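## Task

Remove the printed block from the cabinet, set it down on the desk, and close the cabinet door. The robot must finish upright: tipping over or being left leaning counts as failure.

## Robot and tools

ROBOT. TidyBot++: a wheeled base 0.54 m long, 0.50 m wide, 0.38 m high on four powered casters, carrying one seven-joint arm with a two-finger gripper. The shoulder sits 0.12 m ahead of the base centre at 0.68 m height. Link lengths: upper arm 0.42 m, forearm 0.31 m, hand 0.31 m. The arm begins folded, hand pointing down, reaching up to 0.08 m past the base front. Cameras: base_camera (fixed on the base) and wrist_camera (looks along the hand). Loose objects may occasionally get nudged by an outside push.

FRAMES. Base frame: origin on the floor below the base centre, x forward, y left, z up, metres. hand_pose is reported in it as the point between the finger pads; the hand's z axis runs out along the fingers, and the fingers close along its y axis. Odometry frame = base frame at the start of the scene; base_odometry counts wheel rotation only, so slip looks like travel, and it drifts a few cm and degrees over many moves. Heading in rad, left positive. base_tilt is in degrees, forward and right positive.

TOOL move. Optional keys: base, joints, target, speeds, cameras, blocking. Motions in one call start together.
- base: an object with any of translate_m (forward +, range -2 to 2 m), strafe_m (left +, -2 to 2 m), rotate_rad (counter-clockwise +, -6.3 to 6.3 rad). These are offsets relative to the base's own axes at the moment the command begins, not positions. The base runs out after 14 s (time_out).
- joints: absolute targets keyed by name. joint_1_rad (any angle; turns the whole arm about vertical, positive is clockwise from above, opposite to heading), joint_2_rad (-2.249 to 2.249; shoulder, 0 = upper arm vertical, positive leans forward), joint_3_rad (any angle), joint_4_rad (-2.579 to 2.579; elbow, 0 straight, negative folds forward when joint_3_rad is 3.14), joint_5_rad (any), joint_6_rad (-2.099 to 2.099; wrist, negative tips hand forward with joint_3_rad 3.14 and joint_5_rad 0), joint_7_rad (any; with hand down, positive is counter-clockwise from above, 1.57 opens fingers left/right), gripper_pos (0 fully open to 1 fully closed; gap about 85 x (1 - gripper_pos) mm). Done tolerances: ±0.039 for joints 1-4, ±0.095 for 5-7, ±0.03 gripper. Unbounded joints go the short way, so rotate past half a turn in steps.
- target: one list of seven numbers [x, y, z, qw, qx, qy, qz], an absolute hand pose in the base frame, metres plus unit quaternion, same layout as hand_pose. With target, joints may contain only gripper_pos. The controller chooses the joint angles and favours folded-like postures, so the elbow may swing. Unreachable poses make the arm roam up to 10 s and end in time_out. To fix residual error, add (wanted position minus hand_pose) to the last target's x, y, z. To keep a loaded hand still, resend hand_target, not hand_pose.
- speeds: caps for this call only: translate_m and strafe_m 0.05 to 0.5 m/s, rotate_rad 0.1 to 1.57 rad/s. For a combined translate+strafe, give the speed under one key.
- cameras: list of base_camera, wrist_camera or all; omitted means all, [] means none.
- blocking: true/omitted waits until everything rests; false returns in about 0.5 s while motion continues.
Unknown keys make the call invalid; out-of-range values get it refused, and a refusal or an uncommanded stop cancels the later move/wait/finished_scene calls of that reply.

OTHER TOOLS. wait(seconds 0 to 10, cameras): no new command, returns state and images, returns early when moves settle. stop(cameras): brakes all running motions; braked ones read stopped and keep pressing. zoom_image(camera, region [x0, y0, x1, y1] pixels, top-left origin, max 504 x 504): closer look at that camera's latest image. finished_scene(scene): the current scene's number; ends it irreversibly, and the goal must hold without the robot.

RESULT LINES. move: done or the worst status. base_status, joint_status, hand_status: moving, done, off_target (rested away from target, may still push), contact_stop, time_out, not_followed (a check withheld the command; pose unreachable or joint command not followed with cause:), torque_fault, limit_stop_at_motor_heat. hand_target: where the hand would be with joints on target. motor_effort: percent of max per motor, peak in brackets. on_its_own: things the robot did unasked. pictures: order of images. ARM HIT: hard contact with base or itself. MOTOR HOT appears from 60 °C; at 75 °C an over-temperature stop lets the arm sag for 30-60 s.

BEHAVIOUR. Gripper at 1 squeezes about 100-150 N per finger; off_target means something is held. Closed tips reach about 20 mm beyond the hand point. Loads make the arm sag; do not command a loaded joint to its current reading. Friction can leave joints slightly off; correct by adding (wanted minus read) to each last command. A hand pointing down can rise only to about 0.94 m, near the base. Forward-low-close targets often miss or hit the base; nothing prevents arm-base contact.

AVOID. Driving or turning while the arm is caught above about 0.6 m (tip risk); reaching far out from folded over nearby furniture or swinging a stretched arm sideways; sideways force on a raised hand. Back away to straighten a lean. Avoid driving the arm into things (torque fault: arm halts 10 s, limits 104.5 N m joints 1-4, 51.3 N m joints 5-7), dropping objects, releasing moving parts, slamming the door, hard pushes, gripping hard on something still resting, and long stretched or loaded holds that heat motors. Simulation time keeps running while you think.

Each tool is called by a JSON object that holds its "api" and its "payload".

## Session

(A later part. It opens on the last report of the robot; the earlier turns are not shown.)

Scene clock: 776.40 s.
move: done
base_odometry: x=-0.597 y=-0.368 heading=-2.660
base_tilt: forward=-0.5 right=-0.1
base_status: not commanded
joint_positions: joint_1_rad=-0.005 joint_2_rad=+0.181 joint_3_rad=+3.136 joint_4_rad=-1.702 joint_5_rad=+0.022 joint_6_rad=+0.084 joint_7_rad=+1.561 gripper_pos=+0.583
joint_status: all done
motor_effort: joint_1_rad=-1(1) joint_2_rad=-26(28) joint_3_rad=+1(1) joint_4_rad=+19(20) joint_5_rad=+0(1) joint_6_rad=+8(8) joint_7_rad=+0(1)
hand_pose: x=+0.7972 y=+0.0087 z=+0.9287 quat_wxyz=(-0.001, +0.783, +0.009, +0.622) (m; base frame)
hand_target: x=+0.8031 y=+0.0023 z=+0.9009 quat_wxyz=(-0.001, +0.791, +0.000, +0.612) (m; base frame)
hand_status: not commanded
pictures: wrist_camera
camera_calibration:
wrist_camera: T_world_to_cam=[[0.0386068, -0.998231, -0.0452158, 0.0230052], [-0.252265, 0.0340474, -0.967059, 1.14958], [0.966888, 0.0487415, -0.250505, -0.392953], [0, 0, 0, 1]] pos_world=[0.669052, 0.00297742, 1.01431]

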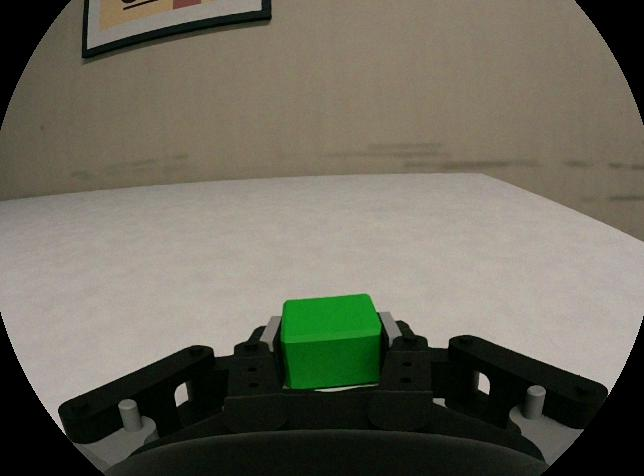

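{"api": "move", "payload": {"joints": {"joint_2_rad": 0.206, "joint_4_rad": -1.682, "joint_6_rad": 0.072}, "cameras": []}}

{"api": "move", "payload": {"joints": {"gripper_pos": 0.4}, "cameras": ["wrist_camera"]}}

{"api": "zoom_image", "payload": {"camera": "wrist_camera", "region": [200, 220, 460, 440]}}

Scene clock: 781.63 s.
move: done
base_odometry: x=-0.597 y=-0.368 heading=-2.660
base_tilt: forward=-0.5 right=-0.1
base_status: not commanded
joint_positions: joint_1_rad=-0.005 joint_2_rad=+0.183 joint_3_rad=+3.136 joint_4_rad=-1.690 joint_5_rad=+0.022 joint_6_rad=+0.071 joint_7_rad=+1.561 gripper_pos=+0.583
joint_status: all done
motor_effort: joint_1_rad=+2(2) joint_2_rad=-28(29) joint_3_rad=+1(1) joint_4_rad=+21(22) joint_5_rad=-1(1) joint_6_rad=+9(10) joint_7_rad=+0(1)
hand_pose: x=+0.7987 y=+0.0086 z=+0.9308 quat_wxyz=(+0.000, +0.784, +0.009, +0.621) (m; base frame)
hand_target: x=+0.8057 y=+0.0023 z=+0.9201 quat_wxyz=(-0.001, +0.788, +0.000, +0.615) (m; base frame)
hand_status: not commanded
pictures: none
No camera images: "cameras" was empty.

Scene clock: 782.37 s.
move: done
base_odometry: x=-0.597 y=-0.368 heading=-2.660
base_tilt: forward=-0.5 right=-0.2
base_status: not commanded
joint_positions: joint_1_rad=-0.005 joint_2_rad=+0.183 joint_3_rad=+3.136 joint_4_rad=-1.690 joint_5_rad=+0.022 joint_6_rad=+0.071 joint_7_rad=+1.561 gripper_pos=+0.400
joint_status: all done
motor_effort: joint_1_rad=+1(1) joint_2_rad=-28(29) joint_3_rad=+1(1) joint_4_rad=+21(21) joint_5_rad=+0(1) joint_6_rad=+9(10) joint_7_rad=+1(1)
hand_pose: x=+0.7987 y=+0.0086 z=+0.9308 quat_wxyz=(+0.000, +0.784, +0.009, +0.621) (m; base frame)
hand_target: x=+0.8057 y=+0.0023 z=+0.9201 quat_wxyz=(-0.001, +0.788, +0.000, +0.615) (m; base frame)
hand_status: not commanded
pictures: wrist_camera
camera_calibration:
wrist_camera: T_world_to_cam=[[0.0382165, -0.998249, -0.0451505, 0.0232462], [-0.254951, 0.0339476, -0.966358, 1.15344], [0.966199, 0.0484419, -0.253207, -0.39078], [0, 0, 0, 1]] pos_world=[0.670752, 0.00297923, 1.01673]

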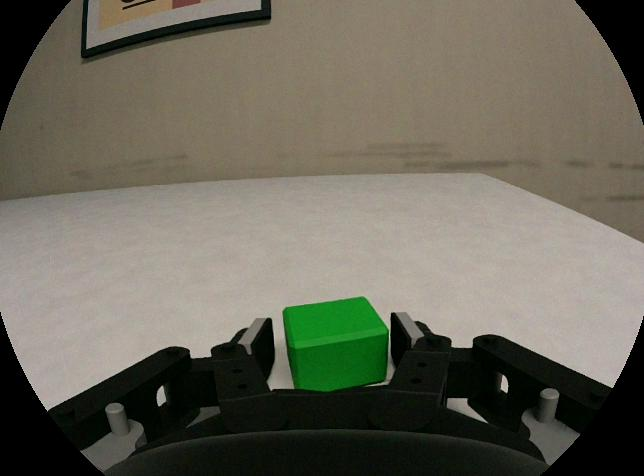

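Scaled by 1.938.

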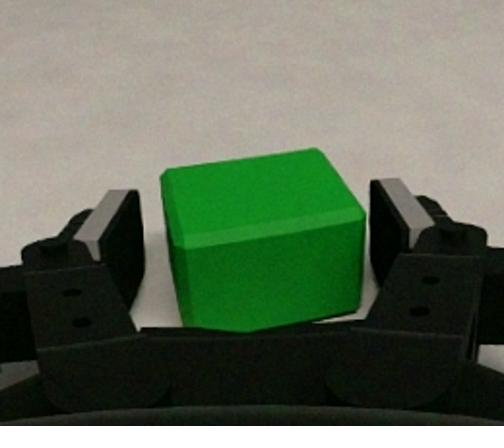

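{"api": "move", "payload": {"base": {"translate_m": -0.35}, "speeds": {"translate_m": 0.3}, "cameras": ["wrist_camera"]}}

{"api": "move", "payload": {"base": {"translate_m": 0.687, "strafe_m": -0.846, "rotate_rad": -1.32}, "joints": {"joint_1_rad": 0.0, "joint_2_rad": 1.26, "joint_3_rad": 3.14, "joint_4_rad": -1.978, "joint_5_rad": 0.0, "joint_6_rad": 1.64, "joint_7_rad": 1.57, "gripper_pos": 1.0}}}

{"api": "move", "payload": {"base": {"rotate_rad": -1.2}, "speeds": {"rotate_rad": 0.8}}}

Scene clock: 857.60 s.
move: done
base_odometry: x=-0.286 y=-0.206 heading=-2.660
base_tilt: forward=-0.5 right=-0.1
base_status: done
joint_positions: joint_1_rad=-0.004 joint_2_rad=+0.196 joint_3_rad=+3.138 joint_4_rad=-1.686 joint_5_rad=+0.022 joint_6_rad=+0.071 joint_7_rad=+1.561 gripper_pos=+0.400
joint_status: not commanded
motor_effort: joint_1_rad=+1(7) joint_2_rad=-29(32) joint_3_rad=+1(5) joint_4_rad=+21(22) joint_5_rad=-1(1) joint_6_rad=+9(10) joint_7_rad=+0(1)
hand_pose: x=+0.8026 y=+0.0068 z=+0.9240 quat_wxyz=(+0.000, +0.787, +0.008, +0.617) (m; base frame)
hand_target: x=+0.8057 y=+0.0023 z=+0.9201 quat_wxyz=(-0.001, +0.788, +0.000, +0.615) (m; base frame)
hand_status: not commanded
pictures: wrist_camera
camera_calibration:
wrist_camera: T_world_to_cam=[[0.034957, -0.998363, -0.0452744, 0.0236578], [-0.263912, 0.0344722, -0.963931, 1.15286], [0.963913, 0.0456445, -0.262275, -0.386051], [0, 0, 0, 1]] pos_world=[0.675547, 0.00149843, 1.0111]

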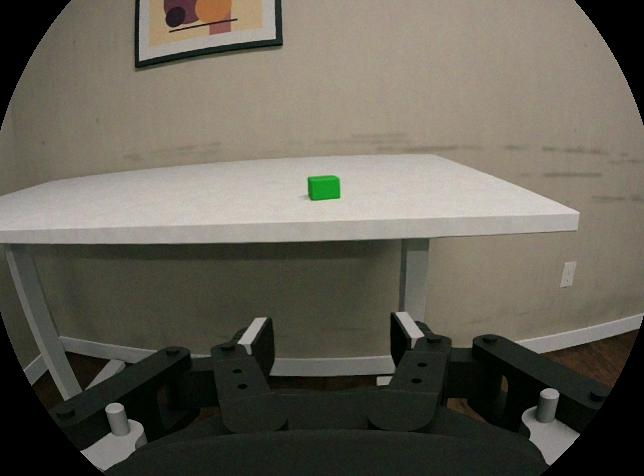

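Scene clock: 861.43 s.
move: done
base_odometry: x=-1.287 y=+0.226 heading=+2.302
base_tilt: forward=-0.6 right=-0.1
base_status: done
joint_positions: joint_1_rad=+0.008 joint_2_rad=+1.236 joint_3_rad=+3.144 joint_4_rad=-1.968 joint_5_rad=+0.022 joint_6_rad=+1.591 joint_7_rad=+1.561 gripper_pos=+0.999
joint_status: all done
motor_effort: joint_1_rad=+1(8) joint_2_rad=-40(44) joint_3_rad=+1(6) joint_4_rad=+4(21) joint_5_rad=+0(2) joint_6_rad=+9(11) joint_7_rad=+0(2)
hand_pose: x=+0.8079 y=+0.0017 z=+0.4932 quat_wxyz=(-0.008, +0.722, +0.002, +0.692) (m; base frame)
hand_target: x=+0.8005 y=+0.0020 z=+0.4892 quat_wxyz=(-0.001, +0.717, -0.001, +0.697) (m; base frame)
hand_status: not commanded
pictures: base_camera, wrist_camera
camera_calibration:
wrist_camera: T_world_to_cam=[[0.0464314, -0.997201, -0.0586014, -0.00367776], [-0.0688266, 0.0553316, -0.996093, 0.597483], [0.996548, 0.0502833, -0.0660648, -0.627019], [0, 0, 0, 1]] pos_world=[0.666148, -0.00519852, 0.55351]

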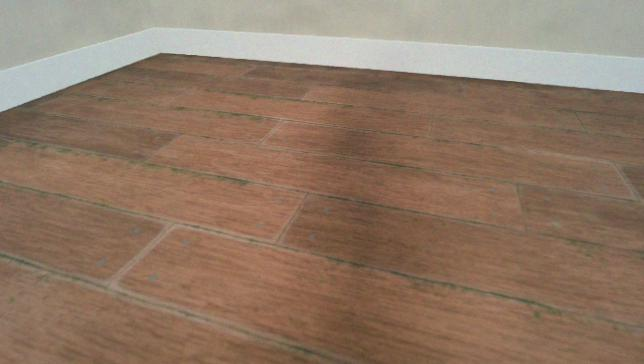

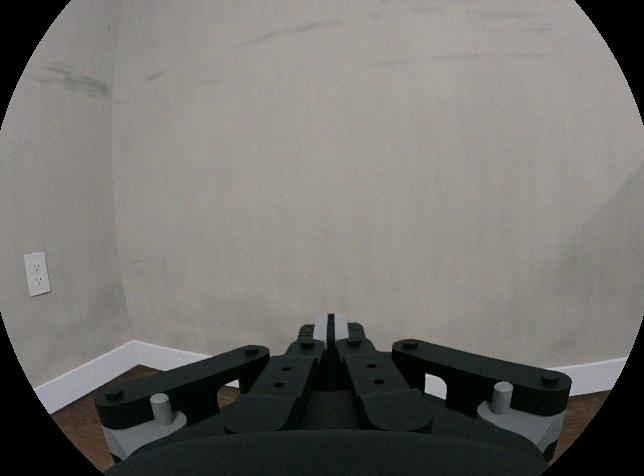

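Scene clock: 863.73 s.
move: done
base_odometry: x=-1.287 y=+0.226 heading=+1.103
base_tilt: forward=-0.5 right=-0.1
base_status: done
joint_positions: joint_1_rad=+0.006 joint_2_rad=+1.236 joint_3_rad=+3.142 joint_4_rad=-1.968 joint_5_rad=+0.022 joint_6_rad=+1.592 joint_7_rad=+1.561 gripper_pos=+0.999
joint_status: not commanded
motor_effort: joint_1_rad=+0(6) joint_2_rad=-40(41) joint_3_rad=+1(3) joint_4_rad=+4(5) joint_5_rad=-1(2) joint_6_rad=+9(10) joint_7_rad=+1(1)
hand_pose: x=+0.8079 y=+0.0035 z=+0.4936 quat_wxyz=(-0.009, +0.721, +0.002, +0.692) (m; base frame)
hand_target: x=+0.8005 y=+0.0020 z=+0.4892 quat_wxyz=(-0.001, +0.717, -0.001, +0.697) (m; base frame)
hand_status: not commanded
pictures: base_camera, wrist_camera
camera_calibration:
wrist_camera: T_world_to_cam=[[0.0485764, -0.996992, -0.0603864, -0.00271747], [-0.0680187, 0.0570154, -0.996054, 0.597035], [0.996501, 0.0524921, -0.0650446, -0.627509], [0, 0, 0, 1]] pos_world=[0.666055, -0.00381026, 0.553699]

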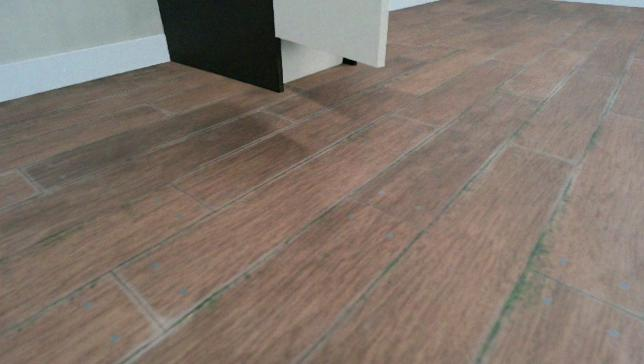

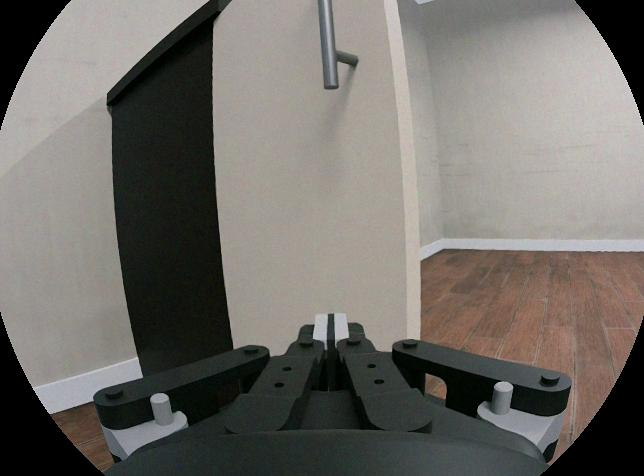

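{"api": "move", "payload": {"base": {"translate_m": 0.4, "strafe_m": -0.04}, "speeds": {"translate_m": 0.2}}}

Scene clock: 899.97 s.
move: done
base_odometry: x=-1.071 y=+0.565 heading=+1.102
base_tilt: forward=-0.5 right=-0.1
base_status: done
joint_positions: joint_1_rad=+0.005 joint_2_rad=+1.237 joint_3_rad=+3.141 joint_4_rad=-1.972 joint_5_rad=+0.022 joint_6_rad=+1.594 joint_7_rad=+1.561 gripper_pos=+0.999
joint_status: not commanded
motor_effort: joint_1_rad=+1(4) joint_2_rad=-40(42) joint_3_rad=+0(3) joint_4_rad=+4(6) joint_5_rad=+0(3) joint_6_rad=+9(10) joint_7_rad=+0(1)
hand_pose: x=+0.8062 y=+0.0053 z=+0.4919 quat_wxyz=(-0.010, +0.723, +0.002, +0.691) (m; base frame)
hand_target: x=+0.8005 y=+0.0020 z=+0.4892 quat_wxyz=(-0.001, +0.717, -0.001, +0.697) (m; base frame)
hand_status: not commanded
pictures: base_camera, wrist_camera
camera_calibration:
wrist_camera: T_world_to_cam=[[0.0504115, -0.996782, -0.0623273, -0.00147715], [-0.0723065, 0.0586003, -0.995659, 0.598424], [0.996108, 0.0546994, -0.0691197, -0.623738], [0, 0, 0, 1]] pos_world=[0.664655, -0.00242213, 0.552622]

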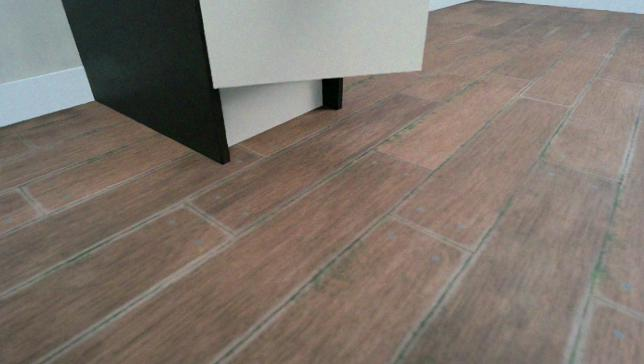

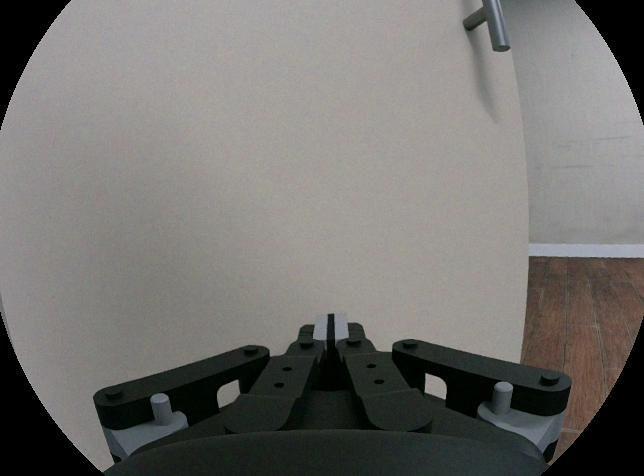

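{"api": "move", "payload": {"base": {"translate_m": 0.13, "strafe_m": -0.02}, "speeds": {"translate_m": 0.15}}}

Scene clock: 903.40 s.
move: done
base_odometry: x=-0.994 y=+0.672 heading=+1.102
base_tilt: forward=-0.5 right=-0.1
base_status: done
joint_positions: joint_1_rad=+0.005 joint_2_rad=+1.239 joint_3_rad=+3.141 joint_4_rad=-1.979 joint_5_rad=+0.022 joint_6_rad=+1.595 joint_7_rad=+1.561 gripper_pos=+0.999
joint_status: not commanded
motor_effort: joint_1_rad=+0(2) joint_2_rad=-40(42) joint_3_rad=+1(1) joint_4_rad=+4(8) joint_5_rad=+0(1) joint_6_rad=+9(10) joint_7_rad=+0(1)
hand_pose: x=+0.8039 y=+0.0054 z=+0.4895 quat_wxyz=(-0.010, +0.725, +0.002, +0.689) (m; base frame)
hand_target: x=+0.8005 y=+0.0020 z=+0.4892 quat_wxyz=(-0.001, +0.717, -0.001, +0.697) (m; base frame)
hand_status: not commanded
pictures: base_camera, wrist_camera
camera_calibration:
wrist_camera: T_world_to_cam=[[0.0499929, -0.996776, -0.0627622, -0.000954439], [-0.0789054, 0.0587025, -0.995152, 0.600931], [0.995628, 0.0547028, -0.0757162, -0.617985], [0, 0, 0, 1]] pos_world=[0.662747, -0.00242199, 0.551166]

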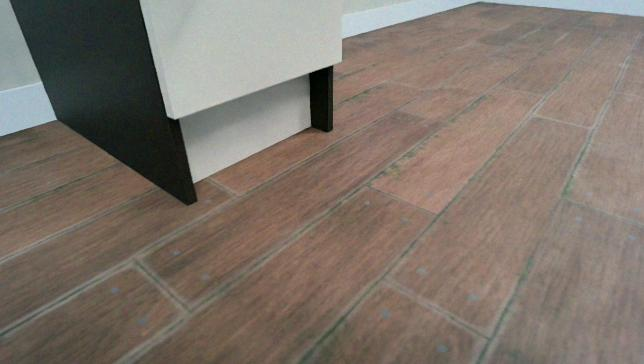

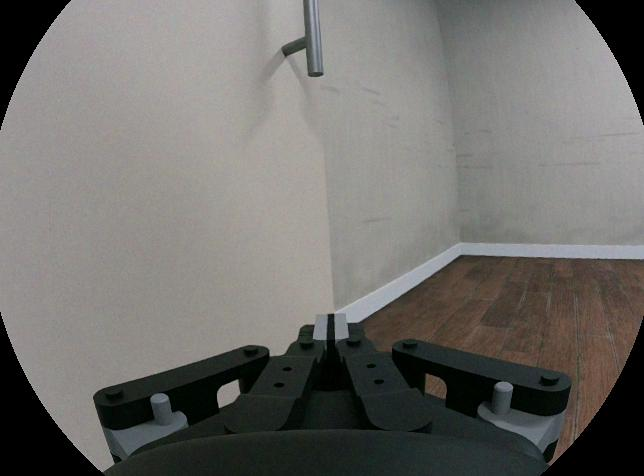

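{"api": "move", "payload": {"base": {"translate_m": 0.041, "strafe_m": 0.057}, "speeds": {"translate_m": 0.1}}}

Scene clock: 921.33 s.
move: done
base_odometry: x=-1.026 y=+0.735 heading=+1.102
base_tilt: forward=-0.5 right=-0.2
base_status: done
joint_positions: joint_1_rad=+0.004 joint_2_rad=+1.239 joint_3_rad=+3.141 joint_4_rad=-1.979 joint_5_rad=+0.022 joint_6_rad=+1.595 joint_7_rad=+1.561 gripper_pos=+0.999
joint_status: not commanded
motor_effort: joint_1_rad=+1(4) joint_2_rad=-40(41) joint_3_rad=+1(2) joint_4_rad=+4(5) joint_5_rad=+0(2) joint_6_rad=+9(10) joint_7_rad=+0(1)
hand_pose: x=+0.8039 y=+0.0059 z=+0.4895 quat_wxyz=(-0.011, +0.725, +0.002, +0.689) (m; base frame)
hand_target: x=+0.8005 y=+0.0020 z=+0.4892 quat_wxyz=(-0.001, +0.717, -0.001, +0.697) (m; base frame)
hand_status: not commanded
pictures: base_camera, wrist_camera
camera_calibration:
wrist_camera: T_world_to_cam=[[0.0507876, -0.996732, -0.0628175, -0.000952439], [-0.0789522, 0.0586948, -0.995149, 0.600923], [0.995584, 0.0555008, -0.0757132, -0.617885], [0, 0, 0, 1]] pos_world=[0.662649, -0.00192723, 0.551166]

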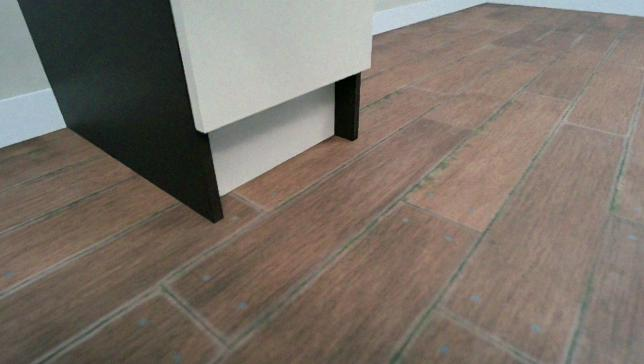

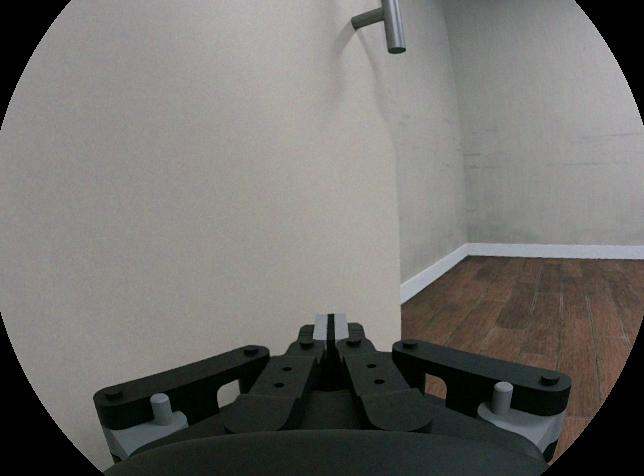

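{"api": "move", "payload": {"base": {"translate_m": 0.018, "strafe_m": 0.025}, "speeds": {"translate_m": 0.08}}}

Scene clock: 930.97 s.
move: done
base_odometry: x=-1.040 y=+0.762 heading=+1.101
base_tilt: forward=-0.5 right=-0.1
base_status: done
joint_positions: joint_1_rad=+0.013 joint_2_rad=+1.240 joint_3_rad=+3.149 joint_4_rad=-1.984 joint_5_rad=+0.013 joint_6_rad=+1.595 joint_7_rad=+1.561 gripper_pos=+0.999
joint_status: not commanded
motor_effort: joint_1_rad=-2(10) joint_2_rad=-40(42) joint_3_rad=+0(6) joint_4_rad=+5(8) joint_5_rad=+2(7) joint_6_rad=+9(10) joint_7_rad=+1(1)
hand_pose: x=+0.8020 y=-0.0061 z=+0.4874 quat_wxyz=(-0.001, +0.727, -0.002, +0.687) (m; base frame)
hand_target: x=+0.8005 y=+0.0020 z=+0.4892 quat_wxyz=(-0.001, +0.717, -0.001, +0.697) (m; base frame)
hand_status: not commanded
pictures: base_camera, wrist_camera
camera_calibration:
wrist_camera: T_world_to_cam=[[0.0306283, -0.998018, -0.0549636, -0.000704615], [-0.0834572, 0.0522439, -0.995141, 0.602984], [0.996041, 0.0350666, -0.0816917, -0.613177], [0, 0, 0, 1]] pos_world=[0.661094, -0.0107034, 0.549924]

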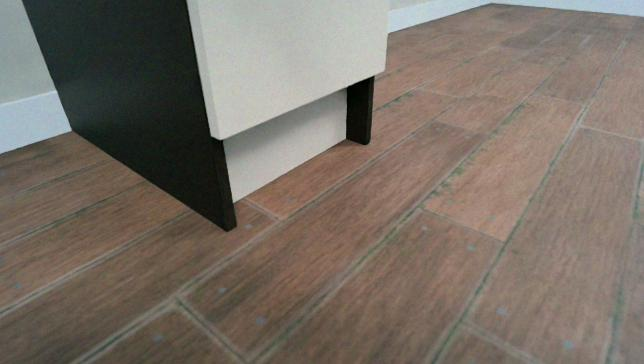

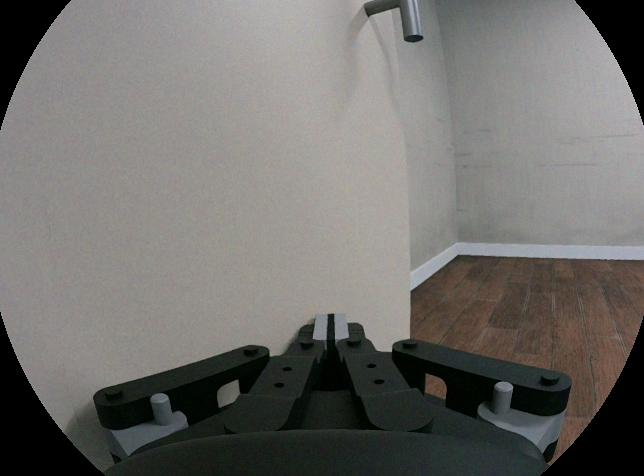

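{"api": "zoom_image", "payload": {"camera": "base_camera", "region": [180, 0, 420, 240]}}

Scaled by 2.100.

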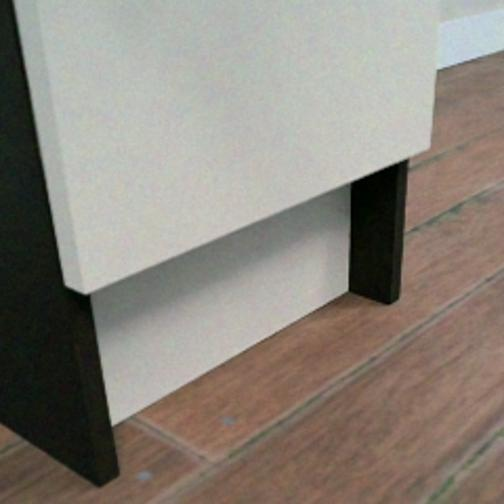

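{"api": "move", "payload": {"base": {"translate_m": 0.009, "strafe_m": 0.012}, "speeds": {"translate_m": 0.08}}}

{"api": "zoom_image", "payload": {"camera": "base_camera", "region": [180, 0, 420, 240]}}

Scene clock: 942.63 s.
move: done
base_odometry: x=-1.047 y=+0.776 heading=+1.101
base_tilt: forward=-0.5 right=-0.2
base_status: done
joint_positions: joint_1_rad=+0.028 joint_2_rad=+1.241 joint_3_rad=+3.157 joint_4_rad=-1.989 joint_5_rad=+0.007 joint_6_rad=+1.595 joint_7_rad=+1.561 gripper_pos=+0.999
joint_status: not commanded
motor_effort: joint_1_rad=-6(9) joint_2_rad=-41(42) joint_3_rad=-3(5) joint_4_rad=+6(8) joint_5_rad=+4(6) joint_6_rad=+10(10) joint_7_rad=+1(1)
hand_pose: x=+0.7996 y=-0.0221 z=+0.4848 quat_wxyz=(+0.011, +0.729, -0.008, +0.684) (m; base frame)
hand_target: x=+0.8005 y=+0.0020 z=+0.4892 quat_wxyz=(-0.001, +0.717, -0.001, +0.697) (m; base frame)
hand_status: not commanded
pictures: base_camera, wrist_camera
camera_calibration:
wrist_camera: T_world_to_cam=[[0.00571511, -0.998906, -0.0464146, -0.00103957], [-0.0892396, 0.0457207, -0.99496, 0.605379], [0.995994, 0.00982833, -0.0888807, -0.607433], [0, 0, 0, 1]] pos_world=[0.659029, -0.0227468, 0.548291]

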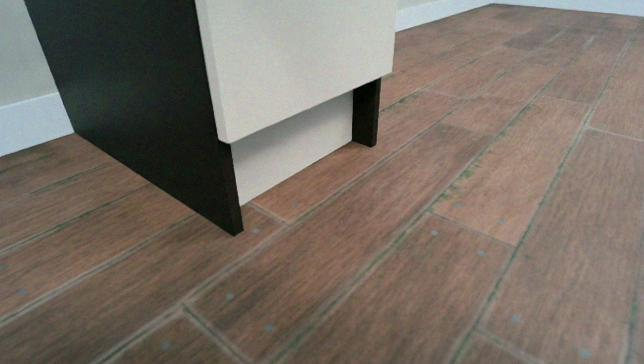

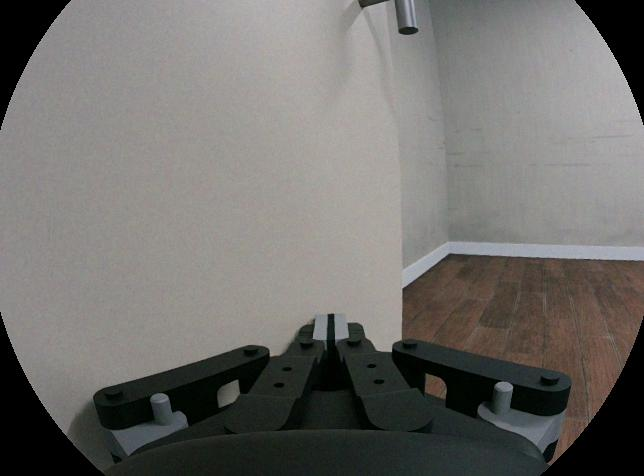

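Scaled by 2.100.

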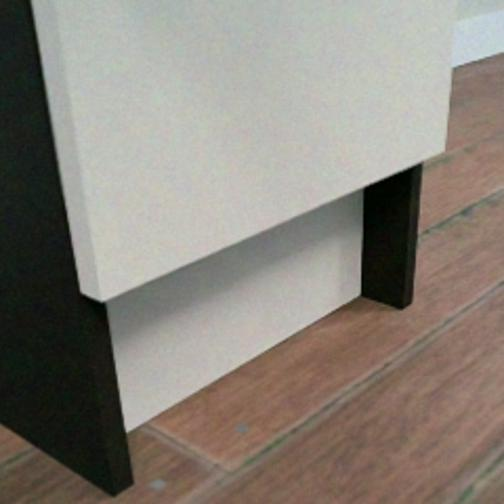

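{"api": "move", "payload": {"base": {"translate_m": -0.25, "strafe_m": -0.2, "rotate_rad": 0.5}}}

Scene clock: 948.73 s.
move: done
base_odometry: x=-0.982 y=+0.462 heading=+1.602
base_tilt: forward=-0.5 right=-0.1
base_status: done
joint_positions: joint_1_rad=-0.006 joint_2_rad=+1.250 joint_3_rad=+3.136 joint_4_rad=-1.981 joint_5_rad=-0.004 joint_6_rad=+1.599 joint_7_rad=+1.561 gripper_pos=+0.999
joint_status: not commanded
motor_effort: joint_1_rad=+0(27) joint_2_rad=-40(44) joint_3_rad=+0(15) joint_4_rad=+4(11) joint_5_rad=+0(20) joint_6_rad=+9(11) joint_7_rad=+1(1)
hand_pose: x=+0.8009 y=+0.0065 z=+0.4826 quat_wxyz=(-0.006, +0.728, -0.004, +0.685) (m; base frame)
hand_target: x=+0.8005 y=+0.0020 z=+0.4892 quat_wxyz=(-0.001, +0.717, -0.001, +0.697) (m; base frame)
hand_status: not commanded
pictures: base_camera, wrist_camera
camera_calibration:
wrist_camera: T_world_to_cam=[[0.0361665, -0.997233, -0.0649525, 0.0120232], [-0.0872595, 0.0615956, -0.99428, 0.599983], [0.995529, 0.0416273, -0.0847903, -0.611017], [0, 0, 0, 1]] pos_world=[0.660204, 0.000468629, 0.545523]

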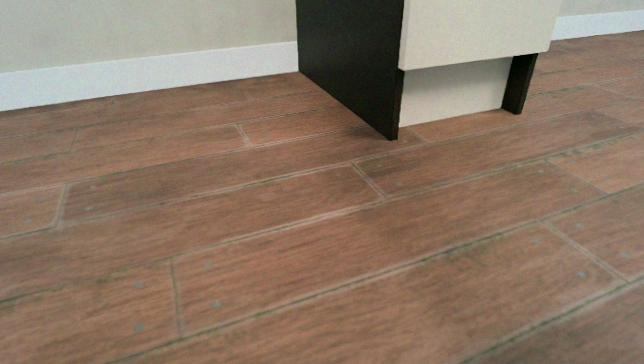

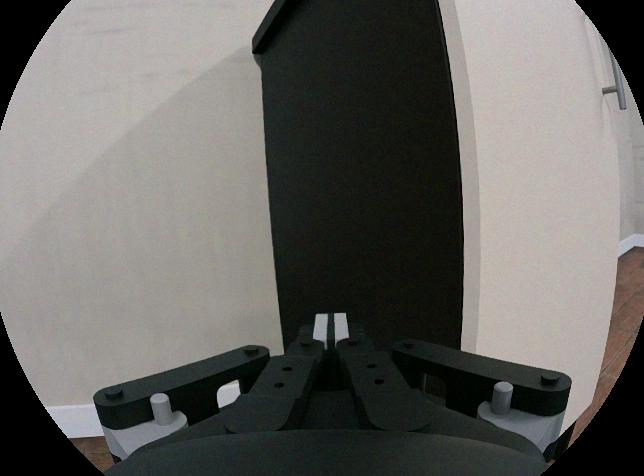

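{"api": "finished_scene", "payload": {"scene": 1}}

The scene is finished: the task was done.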